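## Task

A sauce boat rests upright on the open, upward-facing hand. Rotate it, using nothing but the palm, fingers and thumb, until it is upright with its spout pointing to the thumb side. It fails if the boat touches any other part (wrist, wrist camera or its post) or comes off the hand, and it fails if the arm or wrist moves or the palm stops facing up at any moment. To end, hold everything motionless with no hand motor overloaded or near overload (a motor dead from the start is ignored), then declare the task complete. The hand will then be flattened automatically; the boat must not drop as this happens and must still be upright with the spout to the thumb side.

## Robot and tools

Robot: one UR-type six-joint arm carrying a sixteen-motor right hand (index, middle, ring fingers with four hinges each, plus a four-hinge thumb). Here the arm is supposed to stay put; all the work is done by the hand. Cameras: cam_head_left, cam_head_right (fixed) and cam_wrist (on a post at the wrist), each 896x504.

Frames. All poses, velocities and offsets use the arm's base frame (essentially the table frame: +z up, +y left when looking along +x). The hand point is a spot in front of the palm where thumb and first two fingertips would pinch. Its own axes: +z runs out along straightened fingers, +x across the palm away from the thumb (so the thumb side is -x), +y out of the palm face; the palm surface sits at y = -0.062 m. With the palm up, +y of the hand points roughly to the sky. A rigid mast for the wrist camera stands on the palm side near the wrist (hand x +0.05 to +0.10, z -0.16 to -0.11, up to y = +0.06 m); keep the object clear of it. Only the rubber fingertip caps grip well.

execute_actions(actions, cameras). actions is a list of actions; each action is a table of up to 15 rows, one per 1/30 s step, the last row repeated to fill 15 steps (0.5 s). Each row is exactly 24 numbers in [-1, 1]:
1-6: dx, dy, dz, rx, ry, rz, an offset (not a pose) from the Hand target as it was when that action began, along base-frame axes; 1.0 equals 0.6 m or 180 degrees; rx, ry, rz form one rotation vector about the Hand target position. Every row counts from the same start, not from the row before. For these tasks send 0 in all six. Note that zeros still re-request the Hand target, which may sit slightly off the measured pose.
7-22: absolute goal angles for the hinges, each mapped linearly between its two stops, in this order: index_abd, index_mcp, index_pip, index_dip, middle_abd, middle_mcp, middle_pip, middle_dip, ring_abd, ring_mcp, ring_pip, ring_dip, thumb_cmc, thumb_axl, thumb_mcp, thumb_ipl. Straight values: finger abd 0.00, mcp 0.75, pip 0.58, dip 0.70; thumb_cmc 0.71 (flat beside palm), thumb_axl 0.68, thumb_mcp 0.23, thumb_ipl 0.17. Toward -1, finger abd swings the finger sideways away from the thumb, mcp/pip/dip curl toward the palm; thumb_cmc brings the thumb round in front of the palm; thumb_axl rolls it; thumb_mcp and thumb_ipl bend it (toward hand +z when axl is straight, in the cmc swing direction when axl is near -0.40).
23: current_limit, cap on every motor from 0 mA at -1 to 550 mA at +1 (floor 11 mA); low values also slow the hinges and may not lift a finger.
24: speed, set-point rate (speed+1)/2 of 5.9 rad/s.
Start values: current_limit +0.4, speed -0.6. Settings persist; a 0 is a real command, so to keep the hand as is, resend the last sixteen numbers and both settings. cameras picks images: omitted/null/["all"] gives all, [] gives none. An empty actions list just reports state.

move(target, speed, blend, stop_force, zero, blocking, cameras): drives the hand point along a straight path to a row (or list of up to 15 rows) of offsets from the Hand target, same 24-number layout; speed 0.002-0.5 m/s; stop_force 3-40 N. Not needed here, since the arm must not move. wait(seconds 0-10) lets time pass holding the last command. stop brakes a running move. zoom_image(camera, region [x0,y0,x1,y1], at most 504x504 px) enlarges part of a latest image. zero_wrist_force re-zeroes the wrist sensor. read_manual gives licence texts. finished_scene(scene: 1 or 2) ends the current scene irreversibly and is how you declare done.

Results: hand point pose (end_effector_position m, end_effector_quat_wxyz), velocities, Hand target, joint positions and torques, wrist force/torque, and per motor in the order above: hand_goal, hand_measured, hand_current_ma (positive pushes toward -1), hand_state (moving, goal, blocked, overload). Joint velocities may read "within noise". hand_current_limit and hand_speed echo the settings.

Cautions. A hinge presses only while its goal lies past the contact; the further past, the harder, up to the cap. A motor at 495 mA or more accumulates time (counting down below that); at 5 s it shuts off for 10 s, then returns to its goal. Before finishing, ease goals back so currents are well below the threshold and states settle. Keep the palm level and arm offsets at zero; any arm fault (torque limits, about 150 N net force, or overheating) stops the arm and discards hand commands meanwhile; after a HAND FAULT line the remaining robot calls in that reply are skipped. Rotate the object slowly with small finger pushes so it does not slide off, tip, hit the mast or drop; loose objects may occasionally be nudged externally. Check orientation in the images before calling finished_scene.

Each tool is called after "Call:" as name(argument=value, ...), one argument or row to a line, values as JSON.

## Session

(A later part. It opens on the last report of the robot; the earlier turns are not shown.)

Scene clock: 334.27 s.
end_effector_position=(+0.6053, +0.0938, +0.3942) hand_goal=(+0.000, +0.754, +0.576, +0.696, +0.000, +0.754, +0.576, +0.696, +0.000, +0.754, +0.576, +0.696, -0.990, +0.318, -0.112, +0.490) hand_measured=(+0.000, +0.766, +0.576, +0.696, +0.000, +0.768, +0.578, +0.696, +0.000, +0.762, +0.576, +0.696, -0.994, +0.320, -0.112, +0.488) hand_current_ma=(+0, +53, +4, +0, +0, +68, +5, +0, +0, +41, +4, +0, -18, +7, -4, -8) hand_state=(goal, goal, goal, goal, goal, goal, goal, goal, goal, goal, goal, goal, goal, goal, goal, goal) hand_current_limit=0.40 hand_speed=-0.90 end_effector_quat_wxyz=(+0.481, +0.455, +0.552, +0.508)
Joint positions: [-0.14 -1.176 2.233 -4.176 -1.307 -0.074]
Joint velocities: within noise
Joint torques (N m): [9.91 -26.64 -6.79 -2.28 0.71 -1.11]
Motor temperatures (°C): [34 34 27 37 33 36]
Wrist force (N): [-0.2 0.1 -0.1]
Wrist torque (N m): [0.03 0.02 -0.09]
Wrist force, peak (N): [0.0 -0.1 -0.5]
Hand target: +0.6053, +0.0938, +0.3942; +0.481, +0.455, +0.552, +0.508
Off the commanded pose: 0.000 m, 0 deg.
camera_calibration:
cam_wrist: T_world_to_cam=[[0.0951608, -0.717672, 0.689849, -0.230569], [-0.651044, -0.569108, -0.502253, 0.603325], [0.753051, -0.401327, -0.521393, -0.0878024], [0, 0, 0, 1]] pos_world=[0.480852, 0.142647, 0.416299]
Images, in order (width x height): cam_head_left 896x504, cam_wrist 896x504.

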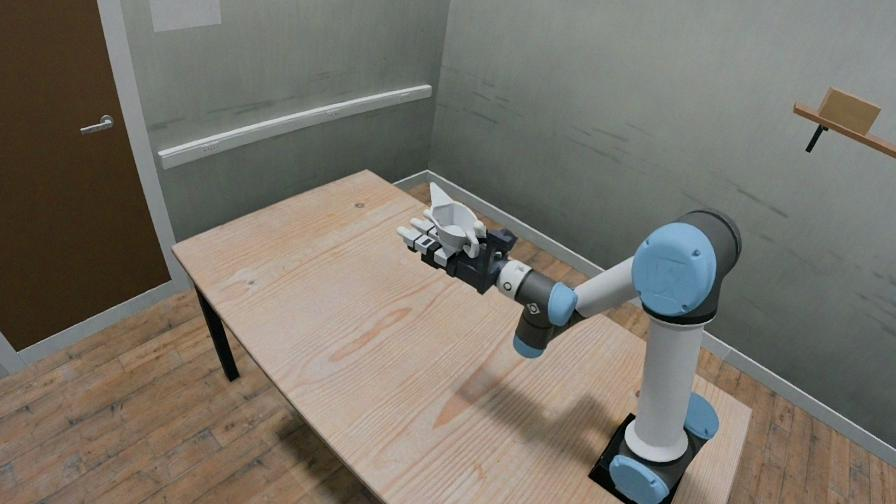

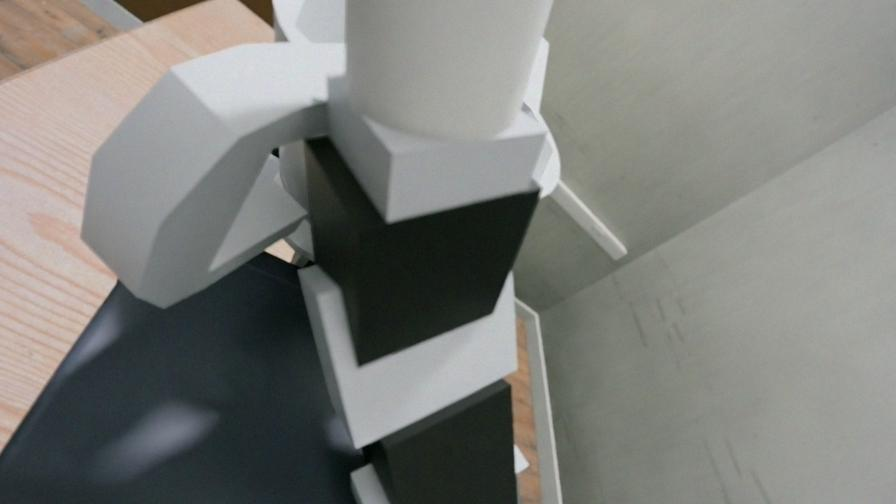

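Call:
execute_actions(
  actions=[
    [[0,0,0,0,0,0, 0,0.754,0.576,0.696, 0,0.754,0.576,0.696, 0,0.754,0.576,0.696, -0.99,0.222,-0.180,0.557, 0.4,-0.9]],
    [[0,0,0,0,0,0, 0,0.754,0.576,0.696, 0,0.754,0.576,0.696, 0,0.754,0.576,0.696, -0.99,0.222,-0.180,0.557, 0.4,-0.9]],
  ],
  cameras=["cam_wrist", "cam_head_left"],
)

Call:
zoom_image(
  camera="cam_head_left",
  region=[380, 170, 540, 310],
)

Scene clock: 355.80 s.
end_effector_position=(+0.6053, +0.0938, +0.3942) hand_goal=(+0.000, +0.754, +0.576, +0.696, +0.000, +0.754, +0.576, +0.696, +0.000, +0.754, +0.576, +0.696, -0.990, +0.222, -0.180, +0.558) hand_measured=(+0.000, +0.766, +0.576, +0.696, +0.000, +0.768, +0.578, +0.696, +0.000, +0.762, +0.576, +0.696, -0.994, +0.224, -0.180, +0.556) hand_current_ma=(+0, +53, +4, +0, +0, +68, +5, +0, +0, +41, +4, +0, -21, +6, -2, -10) hand_state=(goal, goal, goal, goal, goal, goal, goal, goal, goal, goal, goal, goal, goal, goal, goal, goal) hand_current_limit=0.40 hand_speed=-0.90 end_effector_quat_wxyz=(+0.481, +0.455, +0.552, +0.508)
Joint positions: [-0.14 -1.176 2.233 -4.176 -1.307 -0.074]
Joint velocities: within noise
Joint torques (N m): [8.16 -25.95 -7.51 -2.08 0.81 -1.29]
Motor temperatures (°C): [34 34 27 37 33 36]
Wrist force (N): [-0.1 0.1 -0.3]
Wrist torque (N m): [0.04 0.02 -0.09]
Wrist force, peak (N): [-0.2 -0.2 -0.5]
Hand target: +0.6053, +0.0938, +0.3942; +0.481, +0.455, +0.552, +0.508
Off the commanded pose: 0.000 m, 0 deg.
camera_calibration:
cam_wrist: T_world_to_cam=[[0.0951608, -0.717672, 0.689849, -0.230569], [-0.651044, -0.569108, -0.502253, 0.603325], [0.753051, -0.401327, -0.521393, -0.0878024], [0, 0, 0, 1]] pos_world=[0.480852, 0.142647, 0.4163]
Images, in order (width x height): cam_head_left 896x504, cam_wrist 896x504.

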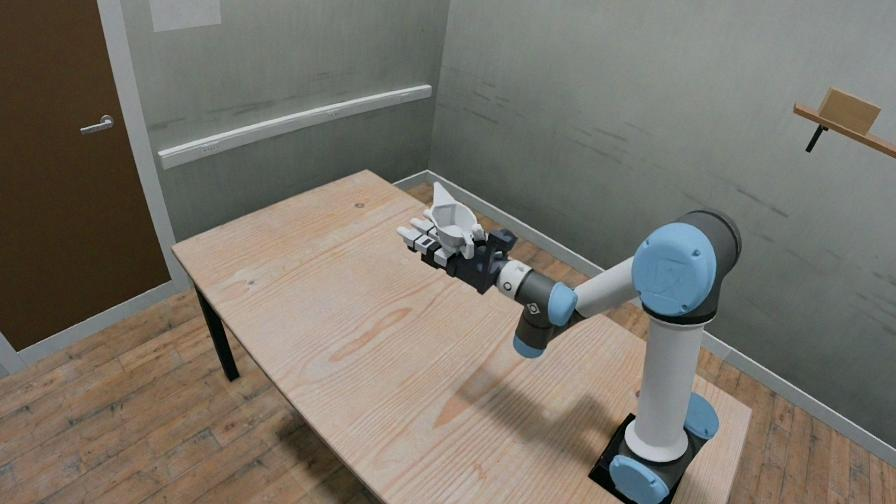

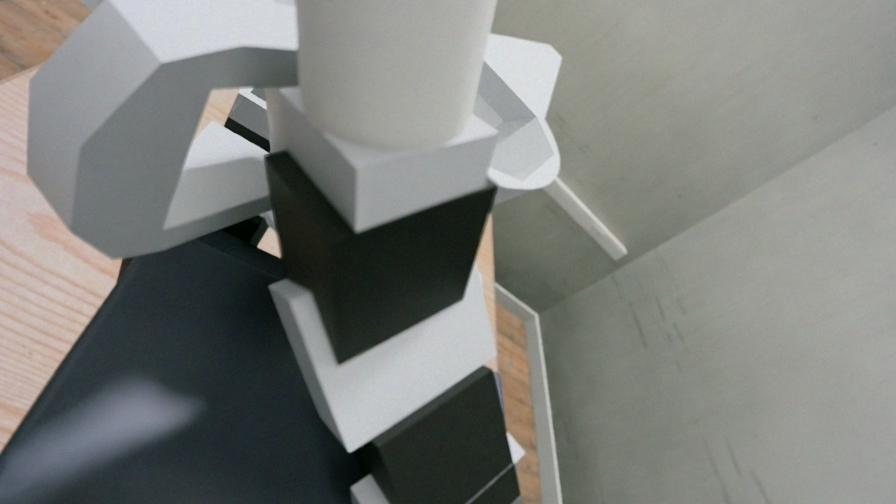

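Scaled by 3.150 from the camera's 896x504 image, which has a finer 1280x720 frame.

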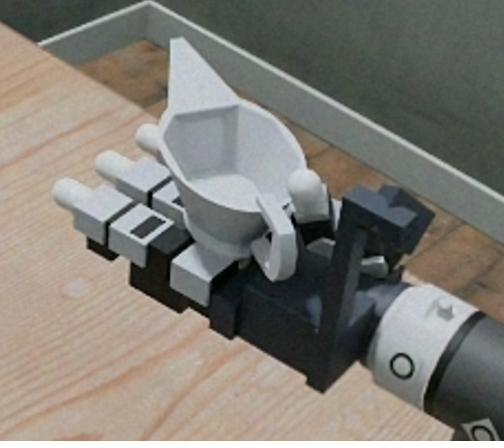

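Call:
execute_actions(
  actions=[
    [[0,0,0,0,0,0, 0,0.754,0.576,0.696, 0,0.754,0.576,0.696, 0,0.754,0.576,0.696, -0.99,0.138,-0.247,0.622, 0.4,-0.9]],
    [[0,0,0,0,0,0, 0,0.754,0.576,0.696, 0,0.754,0.576,0.696, 0,0.754,0.576,0.696, -0.99,0.138,-0.281,0.654, 0.4,-0.9]],
  ],
  cameras=["cam_wrist", "cam_head_left"],
)

Call:
zoom_image(
  camera="cam_head_left",
  region=[380, 170, 540, 310],
)

Scene clock: 366.77 s.
end_effector_position=(+0.6053, +0.0938, +0.3942) hand_goal=(+0.000, +0.754, +0.576, +0.696, +0.000, +0.754, +0.576, +0.696, +0.000, +0.754, +0.576, +0.696, -0.990, +0.138, -0.280, +0.654) hand_measured=(+0.000, +0.766, +0.576, +0.696, +0.000, +0.768, +0.578, +0.696, +0.000, +0.764, +0.576, +0.696, -0.996, +0.138, -0.282, +0.652) hand_current_ma=(+0, +53, +4, +0, +0, +68, +5, +0, +0, +44, +4, +0, -27, +2, -5, -12) hand_state=(goal, goal, goal, goal, goal, goal, goal, goal, goal, goal, goal, goal, goal, goal, goal, goal) hand_current_limit=0.40 hand_speed=-0.90 end_effector_quat_wxyz=(+0.481, +0.455, +0.552, +0.508)
Joint positions: [-0.14 -1.176 2.233 -4.176 -1.307 -0.074]
Joint velocities: within noise
Joint torques (N m): [8.03 -27.6 -7.38 -1.92 0.93 -1.2]
Motor temperatures (°C): [34 34 27 37 33 36]
Wrist force (N): [-0.2 0.1 -0.3]
Wrist torque (N m): [0.04 0.03 -0.10]
Wrist force, peak (N): [0.0 0.1 -0.5]
Hand target: +0.6053, +0.0938, +0.3942; +0.481, +0.455, +0.552, +0.508
Off the commanded pose: 0.000 m, 0 deg.
camera_calibration:
cam_wrist: T_world_to_cam=[[0.0951609, -0.717672, 0.689849, -0.230569], [-0.651044, -0.569108, -0.502253, 0.603325], [0.753051, -0.401327, -0.521393, -0.0878026], [0, 0, 0, 1]] pos_world=[0.480852, 0.142647, 0.416299]
Images, in order (width x height): cam_head_left 896x504, cam_wrist 896x504.

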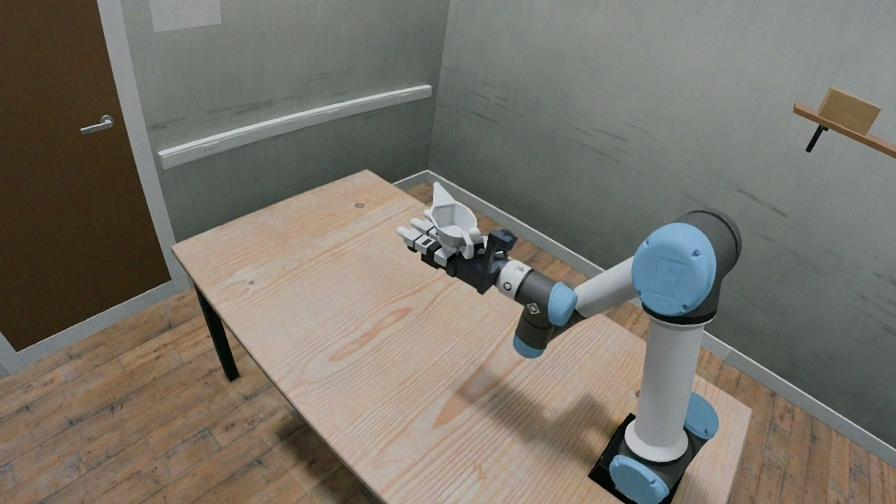

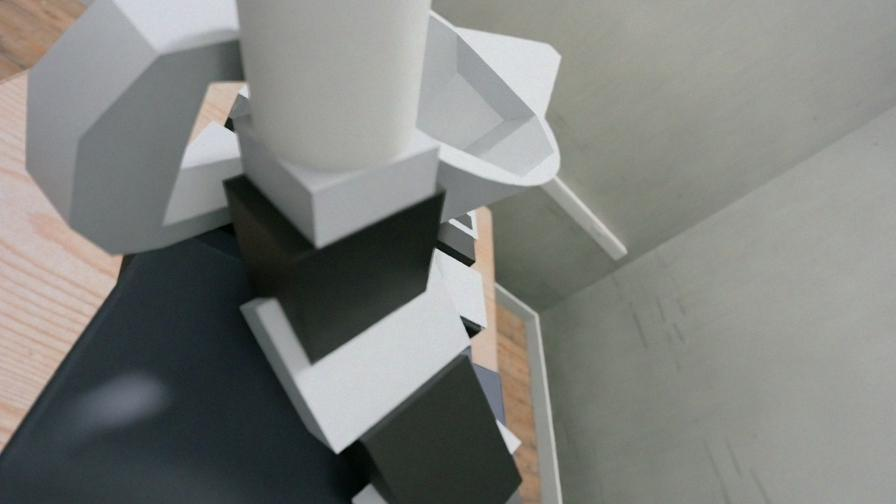

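Scaled by 3.150 from the camera's 896x504 image, which has a finer 1280x720 frame.

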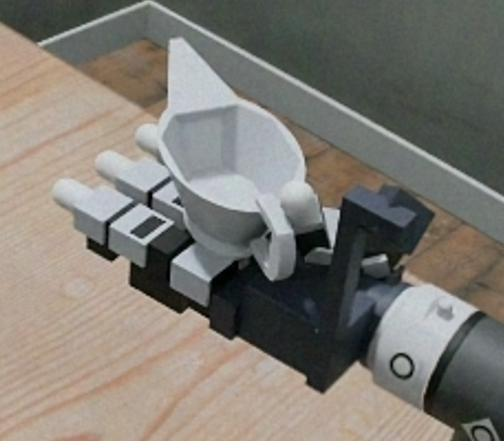

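Call:
zoom_image(
  camera="cam_wrist",
  region=[380, 0, 640, 240],
)

Call:
zoom_image(
  camera="cam_wrist",
  region=[0, 0, 300, 300],
)

Scaled by 1.938 from the camera's 896x504 image, which has a finer 1280x720 frame.

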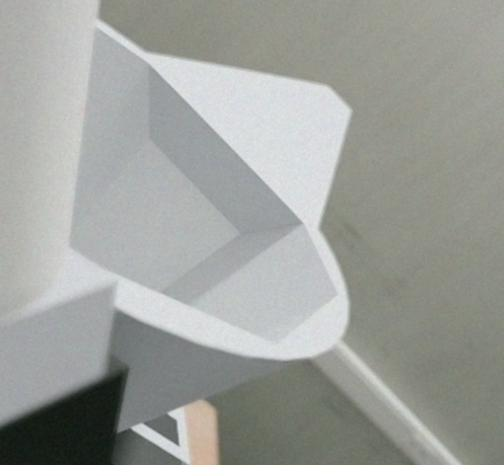

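Scaled by 1.680 from the camera's 896x504 image, which has a finer 1280x720 frame.

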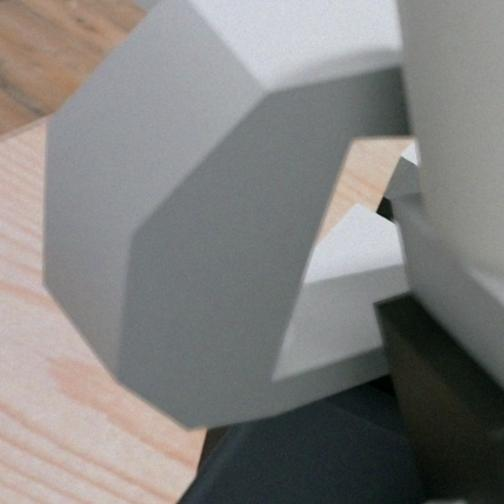

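Call:
zoom_image(
  camera="cam_head_left",
  region=[420, 176, 500, 266],
)

Call:
execute_actions(
  actions=[],
  cameras=["cam_head_right"],
)

Call:
zoom_image(
  camera="cam_head_right",
  region=[405, 176, 485, 266],
)

Scaled by 5.600 from the camera's 896x504 image, which has a finer 1280x720 frame.

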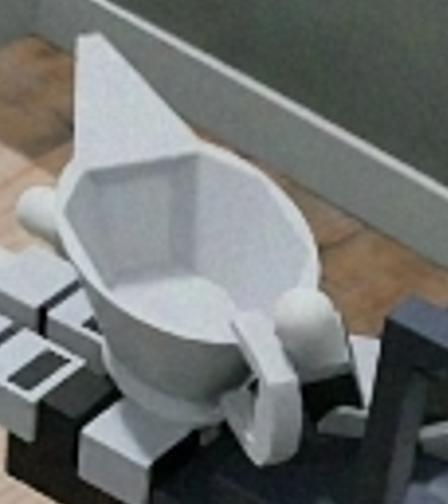

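Scene clock: 421.57 s.
end_effector_position=(+0.6053, +0.0938, +0.3942) hand_goal=(+0.000, +0.754, +0.576, +0.696, +0.000, +0.754, +0.576, +0.696, +0.000, +0.754, +0.576, +0.696, -0.990, +0.138, -0.280, +0.654) hand_measured=(+0.000, +0.766, +0.576, +0.696, +0.000, +0.768, +0.578, +0.696, +0.000, +0.764, +0.576, +0.696, -0.996, +0.138, -0.282, +0.652) hand_current_ma=(+0, +53, +4, +0, +0, +68, +5, +0, +0, +44, +4, +0, -27, +1, -6, -12) hand_state=(goal, goal, goal, goal, goal, goal, goal, goal, goal, goal, goal, goal, goal, goal, goal, goal) hand_current_limit=0.40 hand_speed=-0.90 end_effector_quat_wxyz=(+0.481, +0.455, +0.552, +0.508)
Joint positions: [-0.14 -1.176 2.233 -4.176 -1.307 -0.074]
Joint velocities: within noise
Joint torques (N m): [8.1 -28.73 -8.8 -1.67 1.25 -1.19]
Motor temperatures (°C): [34 33 27 37 33 36]
Wrist force (N): [-0.1 0.1 -0.2]
Wrist torque (N m): [0.04 0.02 -0.10]
Wrist force, peak (N): [-0.2 0.0 -0.5]
Hand target: +0.6053, +0.0938, +0.3942; +0.481, +0.455, +0.552, +0.508
Off the commanded pose: 0.000 m, 0 deg.
Images, in order (width x height): cam_head_right 896x504.

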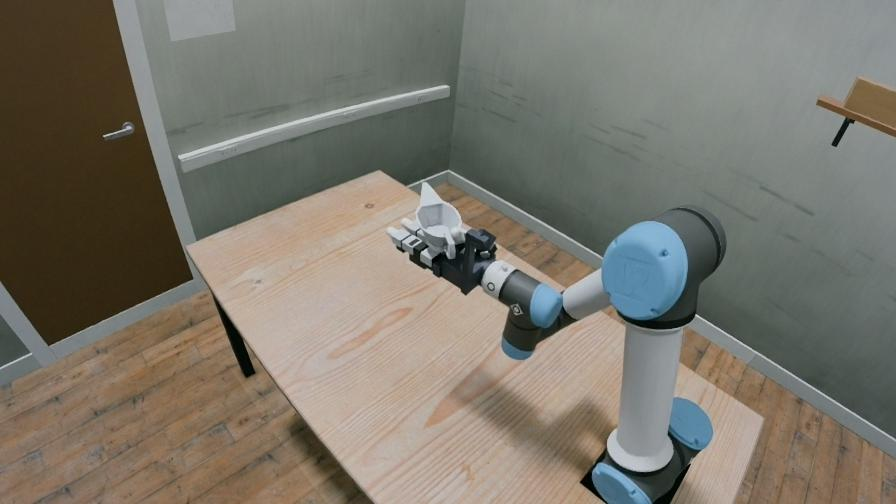

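Scaled by 5.600 from the camera's 896x504 image, which has a finer 1280x720 frame.

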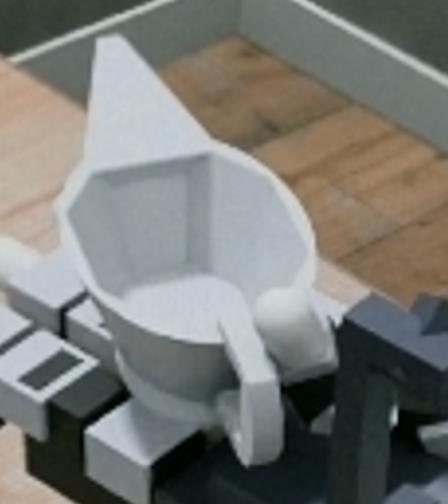

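Call:
execute_actions(
  actions=[
    [[0,0,0,0,0,0, 0,0.754,0.576,0.696, 0,0.754,0.576,0.696, 0,0.754,0.576,0.696, -0.99,0.138,-0.337,0.708, 0.4,-0.9]],
    [[0,0,0,0,0,0, 0,0.754,0.576,0.696, 0,0.754,0.576,0.696, 0,0.754,0.576,0.696, -0.99,0.138,-0.393,0.762, 0.4,-0.9]],
  ],
  cameras=["cam_wrist", "cam_head_left"],
)

Call:
zoom_image(
  camera="cam_head_left",
  region=[420, 176, 500, 266],
)

Scene clock: 505.70 s.
end_effector_position=(+0.6053, +0.0938, +0.3942) hand_goal=(+0.000, +0.754, +0.576, +0.696, +0.000, +0.754, +0.576, +0.696, +0.000, +0.754, +0.576, +0.696, -0.990, +0.138, -0.392, +0.762) hand_measured=(+0.000, +0.766, +0.576, +0.696, +0.000, +0.768, +0.578, +0.696, +0.000, +0.764, +0.576, +0.696, -0.996, +0.138, -0.392, +0.760) hand_current_ma=(+0, +53, +4, +0, +0, +71, +5, +0, +0, +45, +4, +0, -27, -2, +0, -7) hand_state=(goal, goal, goal, goal, goal, goal, goal, goal, goal, goal, goal, goal, goal, goal, goal, goal) hand_current_limit=0.40 hand_speed=-0.90 end_effector_quat_wxyz=(+0.481, +0.455, +0.552, +0.508)
Joint positions: [-0.14 -1.176 2.233 -4.176 -1.307 -0.074]
Joint velocities: within noise
Joint torques (N m): [8.54 -31.14 -9.04 -1.5 1.45 -0.9]
Motor temperatures (°C): [34 33 27 37 33 36]
Wrist force (N): [-0.2 0.0 -0.3]
Wrist torque (N m): [0.04 0.02 -0.10]
Wrist force, peak (N): [0.0 -0.1 -0.6]
Hand target: +0.6053, +0.0938, +0.3942; +0.481, +0.455, +0.552, +0.508
Off the commanded pose: 0.000 m, 0 deg.
camera_calibration:
cam_wrist: T_world_to_cam=[[0.0951608, -0.717672, 0.689849, -0.230569], [-0.651044, -0.569108, -0.502253, 0.603325], [0.753051, -0.401327, -0.521392, -0.0878026], [0, 0, 0, 1]] pos_world=[0.480852, 0.142647, 0.4163]
Images, in order (width x height): cam_head_left 896x504, cam_wrist 896x504.

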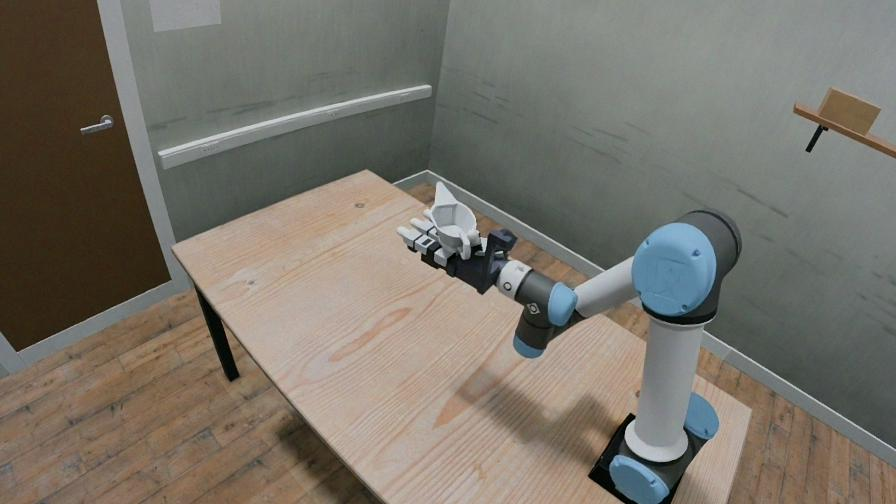

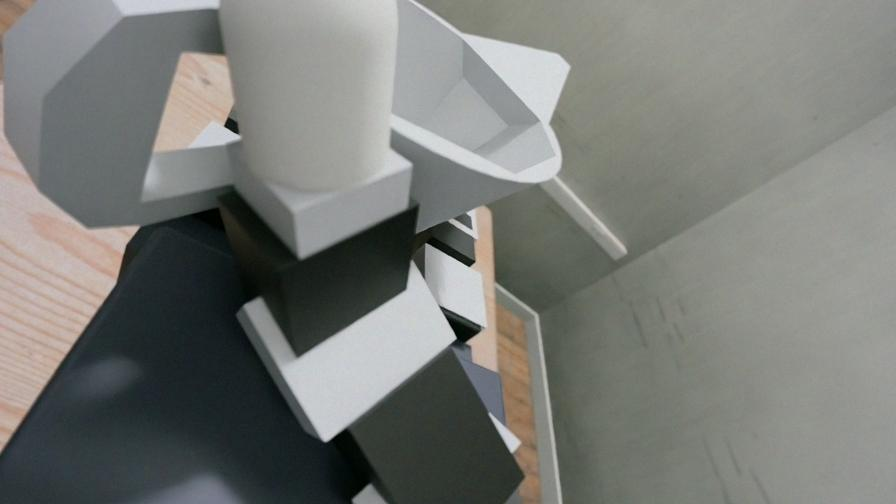

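Scaled by 5.600 from the camera's 896x504 image, which has a finer 1280x720 frame.

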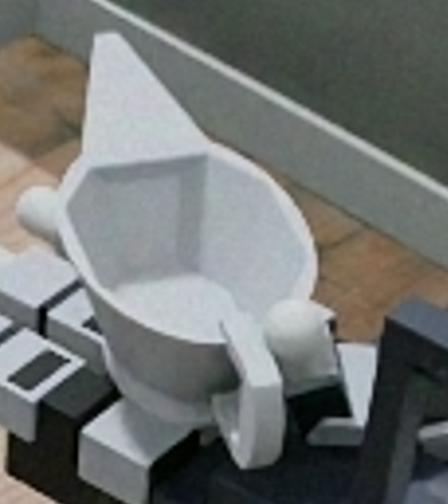

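Call:
execute_actions(
  actions=[
    [[0,0,0,0,0,0, 0,0.754,0.576,0.696, 0,0.754,0.576,0.696, 0,0.754,0.576,0.696, -0.99,0.138,-0.450,0.816, 0.4,-0.9]],
    [[0,0,0,0,0,0, 0,0.754,0.576,0.696, 0,0.754,0.576,0.696, 0,0.754,0.576,0.696, -0.99,0.138,-0.506,0.870, 0.4,-0.9]],
  ],
  cameras=["cam_wrist", "cam_head_left"],
)

Call:
zoom_image(
  camera="cam_head_left",
  region=[420, 176, 500, 266],
)

Scene clock: 514.27 s.
end_effector_position=(+0.6053, +0.0938, +0.3942) hand_goal=(+0.000, +0.754, +0.576, +0.696, +0.000, +0.754, +0.576, +0.696, +0.000, +0.754, +0.576, +0.696, -0.990, +0.138, -0.506, +0.870) hand_measured=(+0.000, +0.766, +0.576, +0.696, +0.000, +0.770, +0.578, +0.696, +0.000, +0.764, +0.576, +0.696, -0.996, +0.136, -0.502, +0.870) hand_current_ma=(+0, +53, +4, +0, +0, +78, +5, +0, +0, +45, +4, +0, -27, -7, +20, +0) hand_state=(goal, goal, goal, goal, goal, goal, goal, goal, goal, goal, goal, goal, goal, goal, goal, goal) hand_current_limit=0.40 hand_speed=-0.90 end_effector_quat_wxyz=(+0.481, +0.455, +0.552, +0.508)
Joint positions: [-0.14 -1.176 2.233 -4.176 -1.307 -0.074]
Joint velocities: within noise
Joint torques (N m): [7.76 -31.46 -10.73 -1.35 1.6 -0.96]
Motor temperatures (°C): [34 33 27 37 33 36]
Wrist force (N): [0.0 -0.1 -0.3]
Wrist torque (N m): [0.02 0.00 -0.09]
Wrist force, peak (N): [-0.3 -0.1 -0.4]
Hand target: +0.6053, +0.0938, +0.3942; +0.481, +0.455, +0.552, +0.508
Off the commanded pose: 0.000 m, 0 deg.
camera_calibration:
cam_wrist: T_world_to_cam=[[0.0951609, -0.717672, 0.689849, -0.230569], [-0.651044, -0.569108, -0.502253, 0.603324], [0.753051, -0.401327, -0.521393, -0.0878025], [0, 0, 0, 1]] pos_world=[0.480852, 0.142647, 0.416299]
Images, in order (width x height): cam_head_left 896x504, cam_wrist 896x504.

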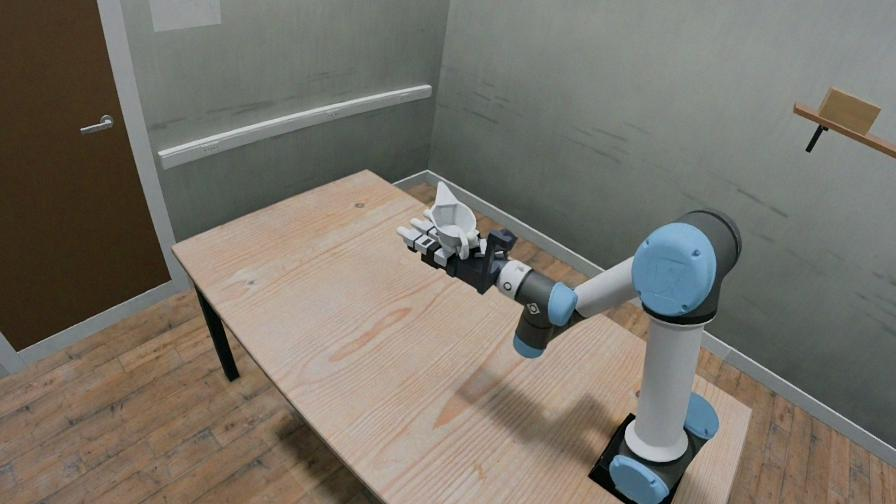

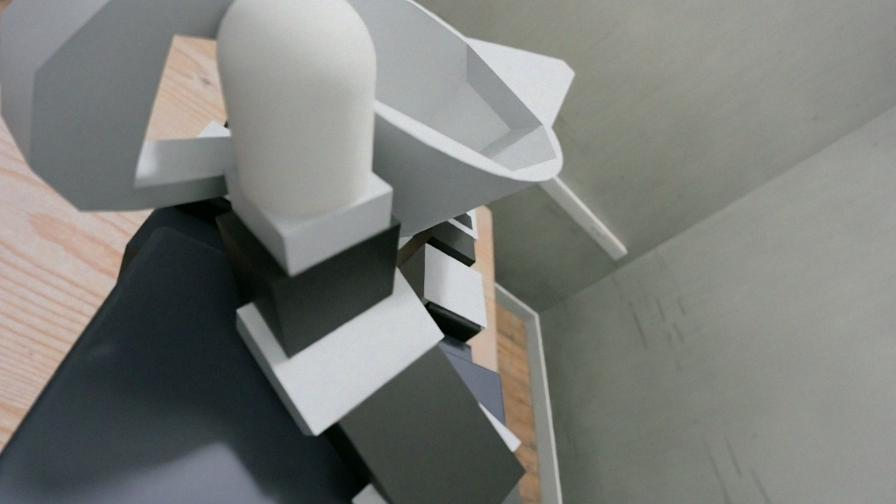

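Scaled by 5.600 from the camera's 896x504 image, which has a finer 1280x720 frame.

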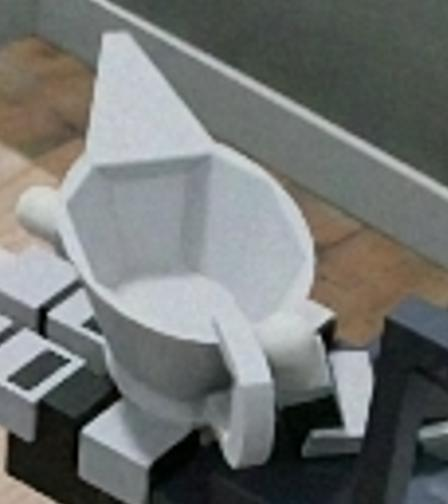

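Call:
execute_actions(
  actions=[
    [[0,0,0,0,0,0, 0,0.754,0.576,0.696, 0,0.754,0.576,0.696, 0,0.754,0.576,0.696, -0.926,0.0575,-0.545,0.795, 0.4,-0.9]],
    [[0,0,0,0,0,0, 0,0.754,0.576,0.696, 0,0.754,0.576,0.696, 0,0.754,0.576,0.696, -0.857,-0.0228,-0.585,0.717, 0.4,-0.9]],
    [[0,0,0,0,0,0, 0,0.754,0.576,0.696, 0,0.754,0.576,0.696, 0,0.754,0.576,0.696, -0.857,-0.0228,-0.585,0.717, 0.4,-0.9]],
  ],
  cameras=["cam_wrist", "cam_head_left"],
)

Call:
zoom_image(
  camera="cam_head_left",
  region=[420, 176, 500, 266],
)

Scene clock: 633.10 s.
end_effector_position=(+0.6053, +0.0938, +0.3942) hand_goal=(+0.000, +0.754, +0.576, +0.696, +0.000, +0.754, +0.576, +0.696, +0.000, +0.754, +0.576, +0.696, -0.856, -0.022, -0.584, +0.718) hand_measured=(+0.000, +0.766, +0.576, +0.696, +0.000, +0.770, +0.578, +0.696, +0.000, +0.764, +0.576, +0.696, -0.870, -0.020, -0.586, +0.720) hand_current_ma=(+0, +53, +4, +0, +0, +80, +5, +0, +0, +46, +4, +0, -68, +6, -12, +7) hand_state=(goal, goal, goal, goal, goal, goal, goal, goal, goal, goal, goal, goal, goal, goal, goal, goal) hand_current_limit=0.40 hand_speed=-0.90 end_effector_quat_wxyz=(+0.481, +0.455, +0.552, +0.508)
Joint positions: [-0.14 -1.176 2.233 -4.176 -1.307 -0.074]
Joint velocities: within noise
Joint torques (N m): [7.17 -34.67 -11.23 -0.69 1.05 -0.68]
Motor temperatures (°C): [33 33 27 37 32 36]
Wrist force (N): [-0.1 0.1 -0.3]
Wrist torque (N m): [0.04 0.01 -0.09]
Wrist force, peak (N): [-0.1 0.4 -0.4]
Hand target: +0.6053, +0.0938, +0.3942; +0.481, +0.455, +0.552, +0.508
Off the commanded pose: 0.000 m, 0 deg.
camera_calibration:
cam_wrist: T_world_to_cam=[[0.095161, -0.717672, 0.689849, -0.230569], [-0.651044, -0.569108, -0.502253, 0.603325], [0.753051, -0.401327, -0.521393, -0.0878026], [0, 0, 0, 1]] pos_world=[0.480852, 0.142647, 0.416299]
Images, in order (width x height): cam_head_left 896x504, cam_wrist 896x504.

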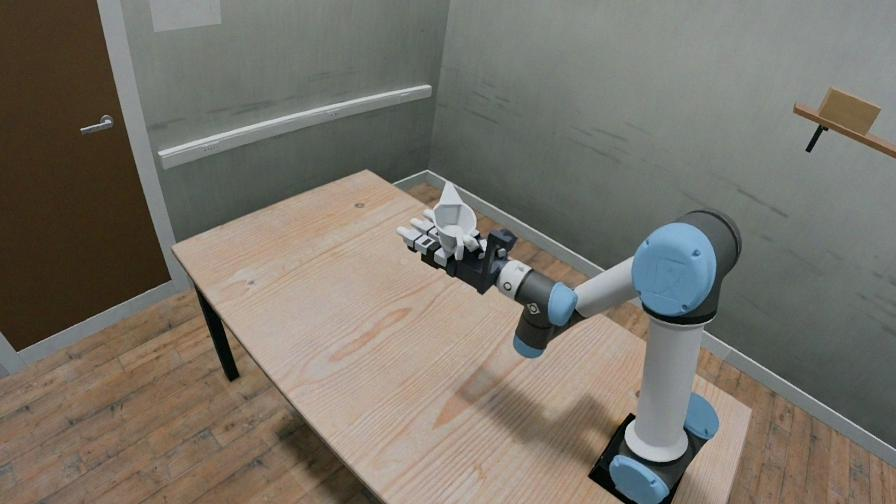

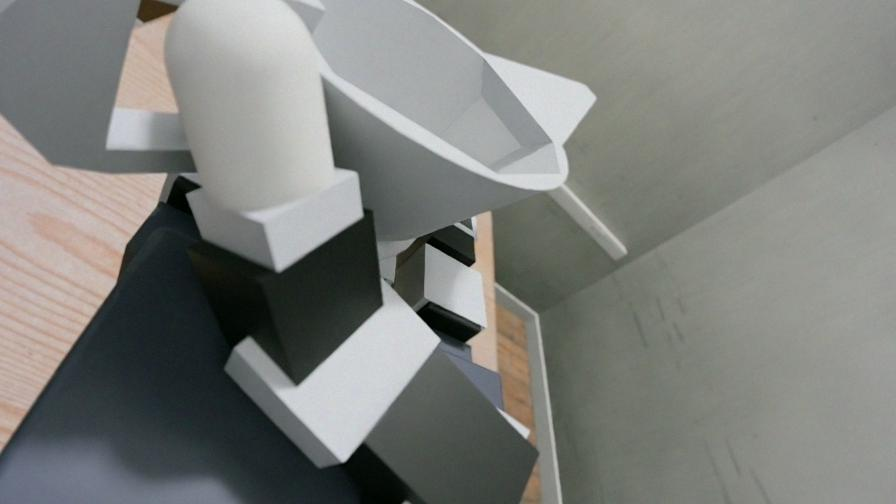

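Scaled by 5.600 from the camera's 896x504 image, which has a finer 1280x720 frame.

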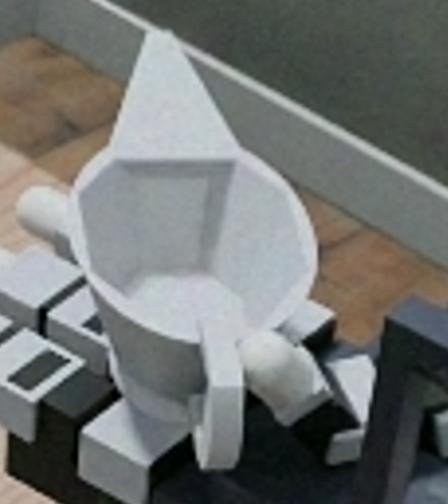

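Call:
execute_actions(
  actions=[],
)

Call:
zoom_image(
  camera="cam_head_left",
  region=[420, 176, 500, 266],
)

Scene clock: 657.90 s.
end_effector_position=(+0.6053, +0.0938, +0.3942) hand_goal=(+0.000, +0.754, +0.576, +0.696, +0.000, +0.754, +0.576, +0.696, +0.000, +0.754, +0.576, +0.696, -0.856, -0.022, -0.584, +0.718) hand_measured=(+0.000, +0.766, +0.576, +0.696, +0.000, +0.770, +0.578, +0.696, +0.000, +0.764, +0.576, +0.696, -0.870, -0.020, -0.586, +0.720) hand_current_ma=(+0, +53, +4, +0, +0, +80, +5, +0, +0, +47, +4, +0, -68, +6, -12, +7) hand_state=(goal, goal, goal, goal, goal, goal, goal, goal, goal, goal, goal, goal, goal, goal, goal, goal) hand_current_limit=0.40 hand_speed=-0.90 end_effector_quat_wxyz=(+0.481, +0.455, +0.552, +0.508)
Joint positions: [-0.14 -1.176 2.233 -4.176 -1.307 -0.074]
Joint velocities: within noise
Joint torques (N m): [9.38 -34.84 -11.28 -0.62 0.64 -0.59]
Motor temperatures (°C): [33 33 26 37 32 36]
Wrist force (N): [-0.1 0.0 -0.2]
Wrist torque (N m): [0.03 0.02 -0.10]
Wrist force, peak (N): [-0.2 0.2 -0.5]
Hand target: +0.6053, +0.0938, +0.3942; +0.481, +0.455, +0.552, +0.508
Off the commanded pose: 0.000 m, 0 deg.
camera_calibration:
cam_wrist: T_world_to_cam=[[0.0951609, -0.717672, 0.689849, -0.230569], [-0.651044, -0.569108, -0.502253, 0.603325], [0.753051, -0.401327, -0.521393, -0.0878025], [0, 0, 0, 1]] pos_world=[0.480852, 0.142647, 0.416299]

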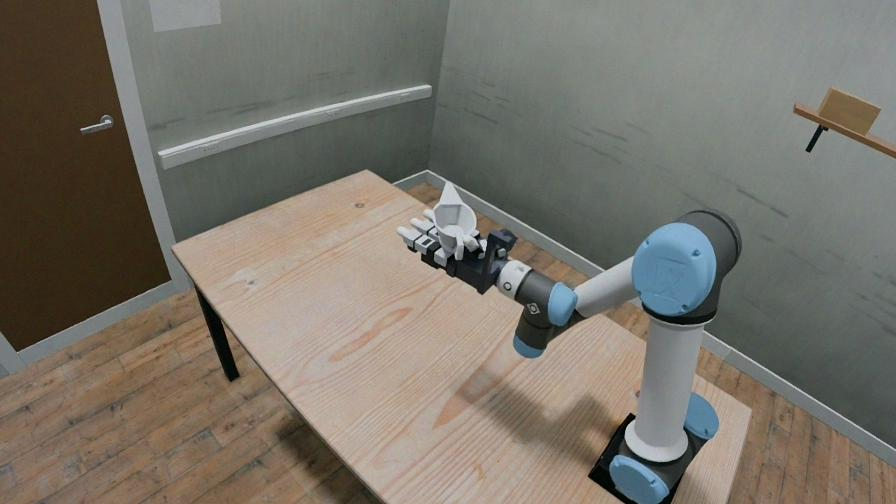

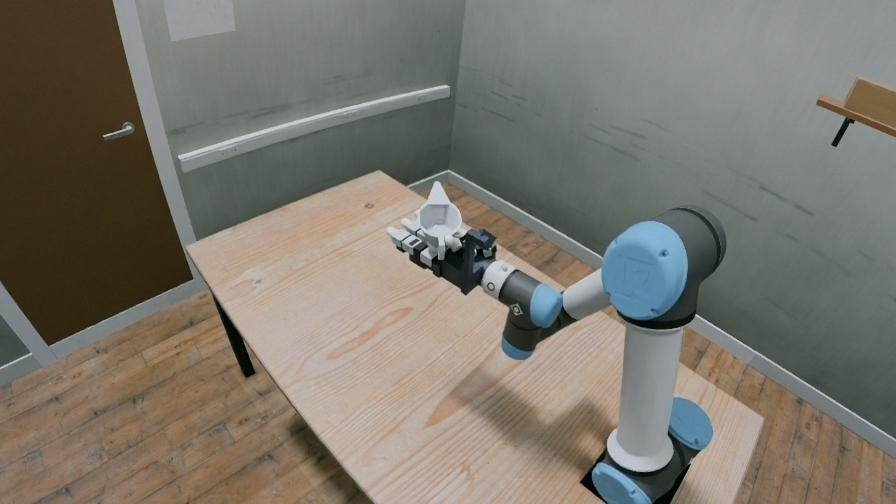

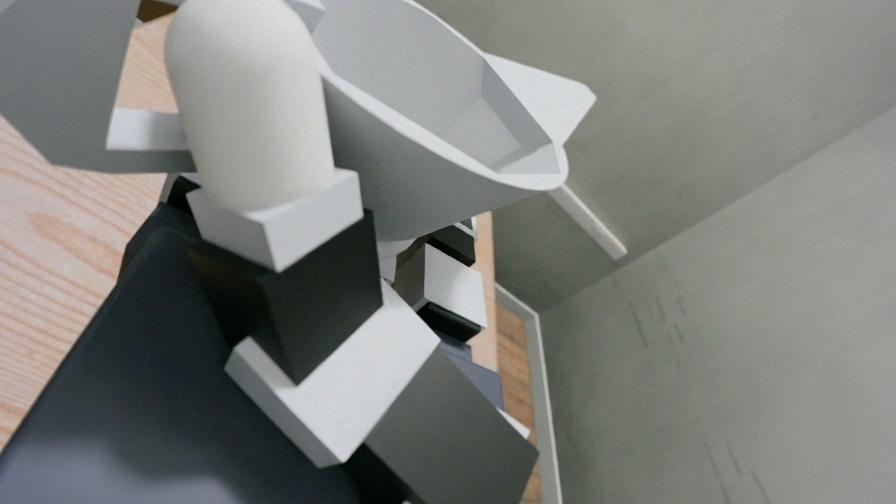

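Scaled by 5.600 from the camera's 896x504 image, which has a finer 1280x720 frame.

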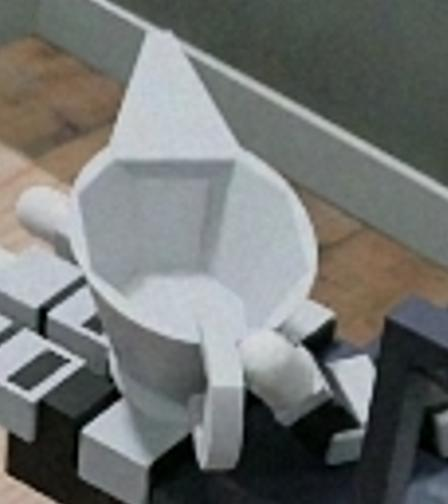

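Call:
execute_actions(
  actions=[
    [[0,0,0,0,0,0,0,0.754,0.576,0.696,0,0.754,0.576,0.696,0,0.754,0.576,0.696,-0.857,-0.0214,-0.5435,0.6255,0.4,-0.9]],
    [[0,0,0,0,0,0,0,0.754,0.576,0.696,0,0.754,0.576,0.696,0,0.754,0.576,0.696,-0.857,-0.020,-0.502,0.534,0.4,-0.9]],
    [[0,0,0,0,0,0,0,0.754,0.576,0.696,0,0.754,0.576,0.696,0,0.754,0.576,0.696,-0.857,-0.020,-0.502,0.534,0.4,-0.9]],
  ],
  cameras=["cam_head_left","cam_wrist"],
)

Call:
zoom_image(
  camera="cam_head_left",
  region=[420, 176, 500, 266],
)

Scene clock: 729.40 s.
end_effector_position=(+0.6053, +0.0938, +0.3942) hand_goal=(+0.000, +0.754, +0.576, +0.696, +0.000, +0.754, +0.576, +0.696, +0.000, +0.754, +0.576, +0.696, -0.856, -0.020, -0.502, +0.534) hand_measured=(+0.000, +0.766, +0.576, +0.696, +0.000, +0.770, +0.578, +0.696, +0.000, +0.766, +0.576, +0.696, -0.870, -0.022, -0.510, +0.536) hand_current_ma=(+0, +53, +4, +0, +0, +80, +5, +0, +0, +54, +4, +0, -68, -5, -50, +8) hand_state=(goal, goal, goal, goal, goal, goal, goal, goal, goal, goal, goal, goal, goal, goal, goal, goal) hand_current_limit=0.40 hand_speed=-0.90 end_effector_quat_wxyz=(+0.481, +0.455, +0.552, +0.508)
Joint positions: [-0.14 -1.176 2.233 -4.176 -1.307 -0.074]
Joint velocities: within noise
Joint torques (N m): [9.3 -37.39 -12.71 -0.64 0.45 -0.32]
Motor temperatures (°C): [33 33 26 37 32 36]
Wrist force (N): [0.0 -0.1 -0.2]
Wrist torque (N m): [0.02 0.00 -0.09]
Wrist force, peak (N): [-0.2 0.1 -0.6]
Hand target: +0.6053, +0.0938, +0.3942; +0.481, +0.455, +0.552, +0.508
Off the commanded pose: 0.000 m, 0 deg.
camera_calibration:
cam_wrist: T_world_to_cam=[[0.0951609, -0.717672, 0.689849, -0.230569], [-0.651044, -0.569108, -0.502253, 0.603325], [0.753051, -0.401327, -0.521393, -0.0878025], [0, 0, 0, 1]] pos_world=[0.480852, 0.142647, 0.416299]
Images, in order (width x height): cam_head_left 896x504, cam_wrist 896x504.

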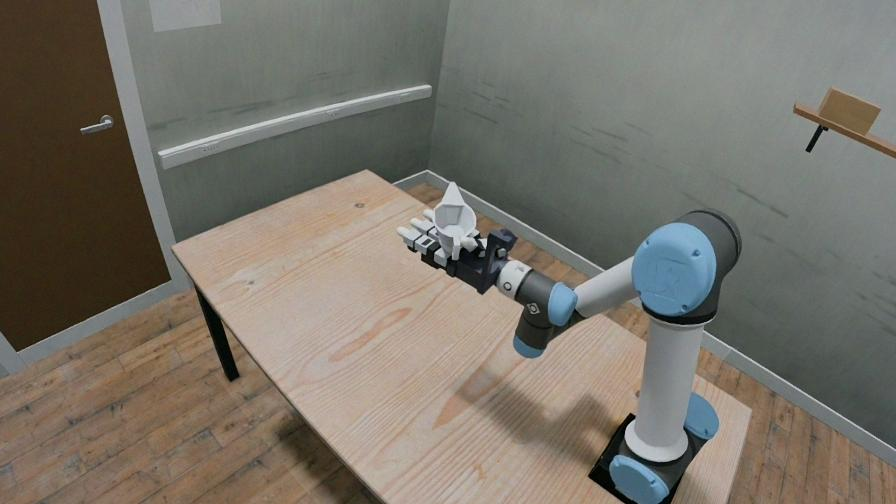

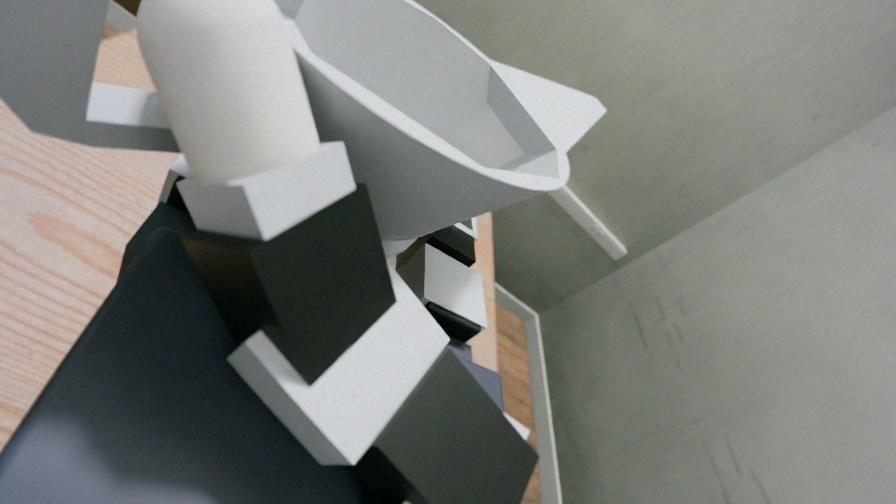

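Scaled by 5.600 from the camera's 896x504 image, which has a finer 1280x720 frame.

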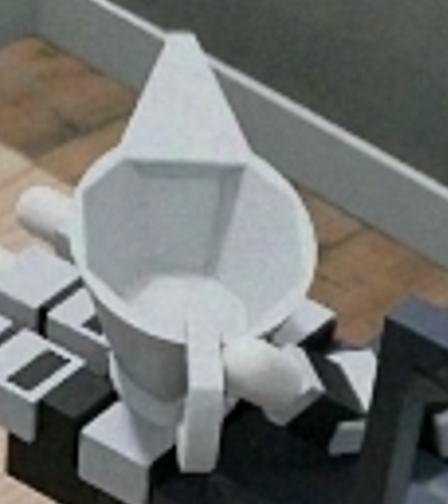

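Call:
execute_actions(
  actions=[
    [[0,0,0,0,0,0,0,0.754,0.576,0.696,0,0.754,0.576,0.696,0,0.754,0.576,0.696,-0.857,-0.017,-0.486,0.458,0.4,-0.9]],
    [[0,0,0,0,0,0,0,0.754,0.576,0.696,0,0.754,0.576,0.696,0,0.754,0.576,0.696,-0.857,-0.014,-0.470,0.382,0.4,-0.9]],
    [[0,0,0,0,0,0,0,0.754,0.576,0.696,0,0.754,0.576,0.696,0,0.754,0.576,0.696,-0.857,-0.014,-0.470,0.382,0.4,-0.9]],
  ],
  cameras=["cam_head_left","cam_wrist"],
)

Call:
zoom_image(
  camera="cam_head_left",
  region=[420, 176, 500, 266],
)

Scene clock: 769.27 s.
end_effector_position=(+0.6053, +0.0938, +0.3942) hand_goal=(+0.000, +0.754, +0.576, +0.696, +0.000, +0.754, +0.576, +0.696, +0.000, +0.754, +0.576, +0.696, -0.856, -0.014, -0.470, +0.382) hand_measured=(+0.000, +0.766, +0.576, +0.696, +0.000, +0.770, +0.578, +0.696, +0.000, +0.766, +0.576, +0.696, -0.870, -0.018, -0.482, +0.382) hand_current_ma=(+0, +53, +4, +0, +0, +80, +5, +0, +0, +54, +4, +0, -68, -23, -66, +3) hand_state=(goal, goal, goal, goal, goal, goal, goal, goal, goal, goal, goal, goal, goal, goal, goal, goal) hand_current_limit=0.40 hand_speed=-0.90 end_effector_quat_wxyz=(+0.481, +0.455, +0.552, +0.508)
Joint positions: [-0.14 -1.176 2.233 -4.176 -1.307 -0.074]
Joint velocities: within noise
Joint torques (N m): [8.64 -38.78 -14.2 -0.8 0.09 -0.42]
Motor temperatures (°C): [33 33 26 37 32 36]
Wrist force (N): [-0.3 0.2 -0.3]
Wrist torque (N m): [0.06 0.04 -0.11]
Wrist force, peak (N): [0.0 0.3 -0.6]
Hand target: +0.6053, +0.0938, +0.3942; +0.481, +0.455, +0.552, +0.508
Off the commanded pose: 0.000 m, 0 deg.
camera_calibration:
cam_wrist: T_world_to_cam=[[0.0951611, -0.717672, 0.689849, -0.230569], [-0.651044, -0.569108, -0.502253, 0.603325], [0.753051, -0.401327, -0.521393, -0.0878025], [0, 0, 0, 1]] pos_world=[0.480852, 0.142647, 0.416299]
Images, in order (width x height): cam_head_left 896x504, cam_wrist 896x504.

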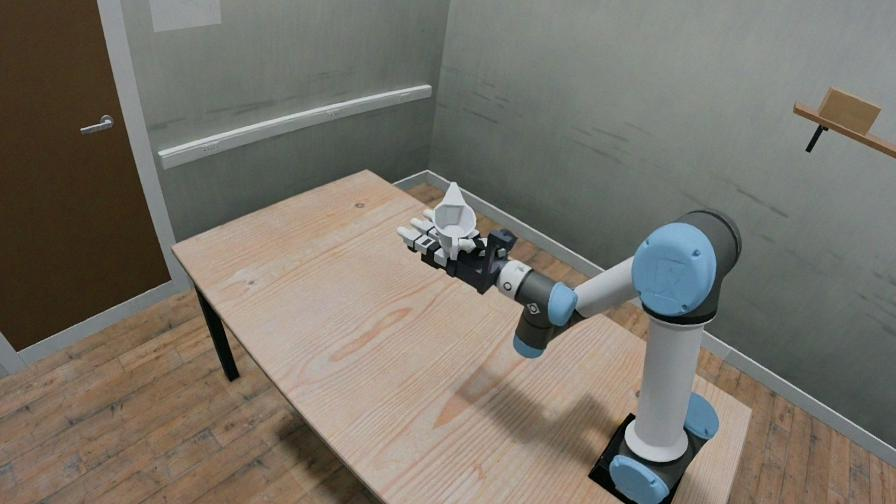

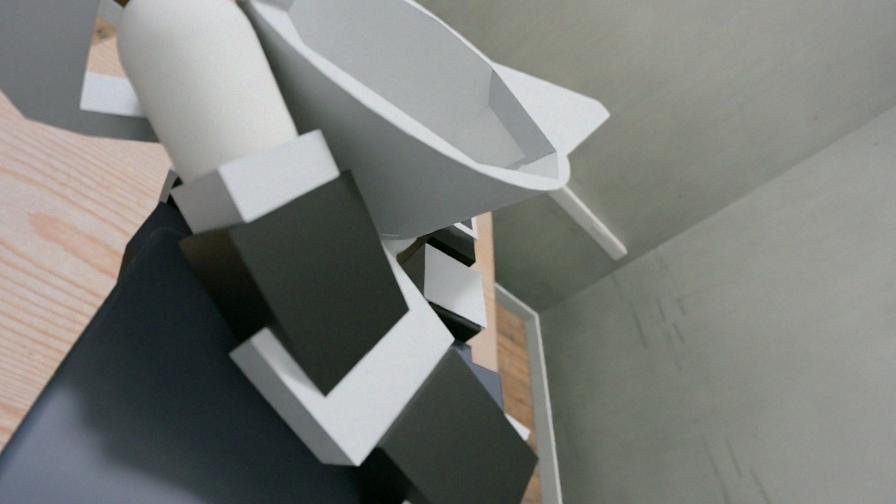

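Scaled by 5.600 from the camera's 896x504 image, which has a finer 1280x720 frame.

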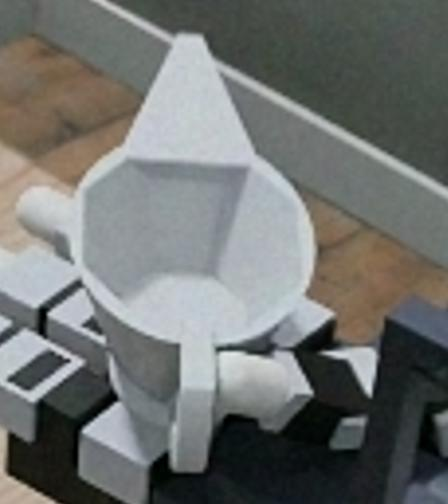

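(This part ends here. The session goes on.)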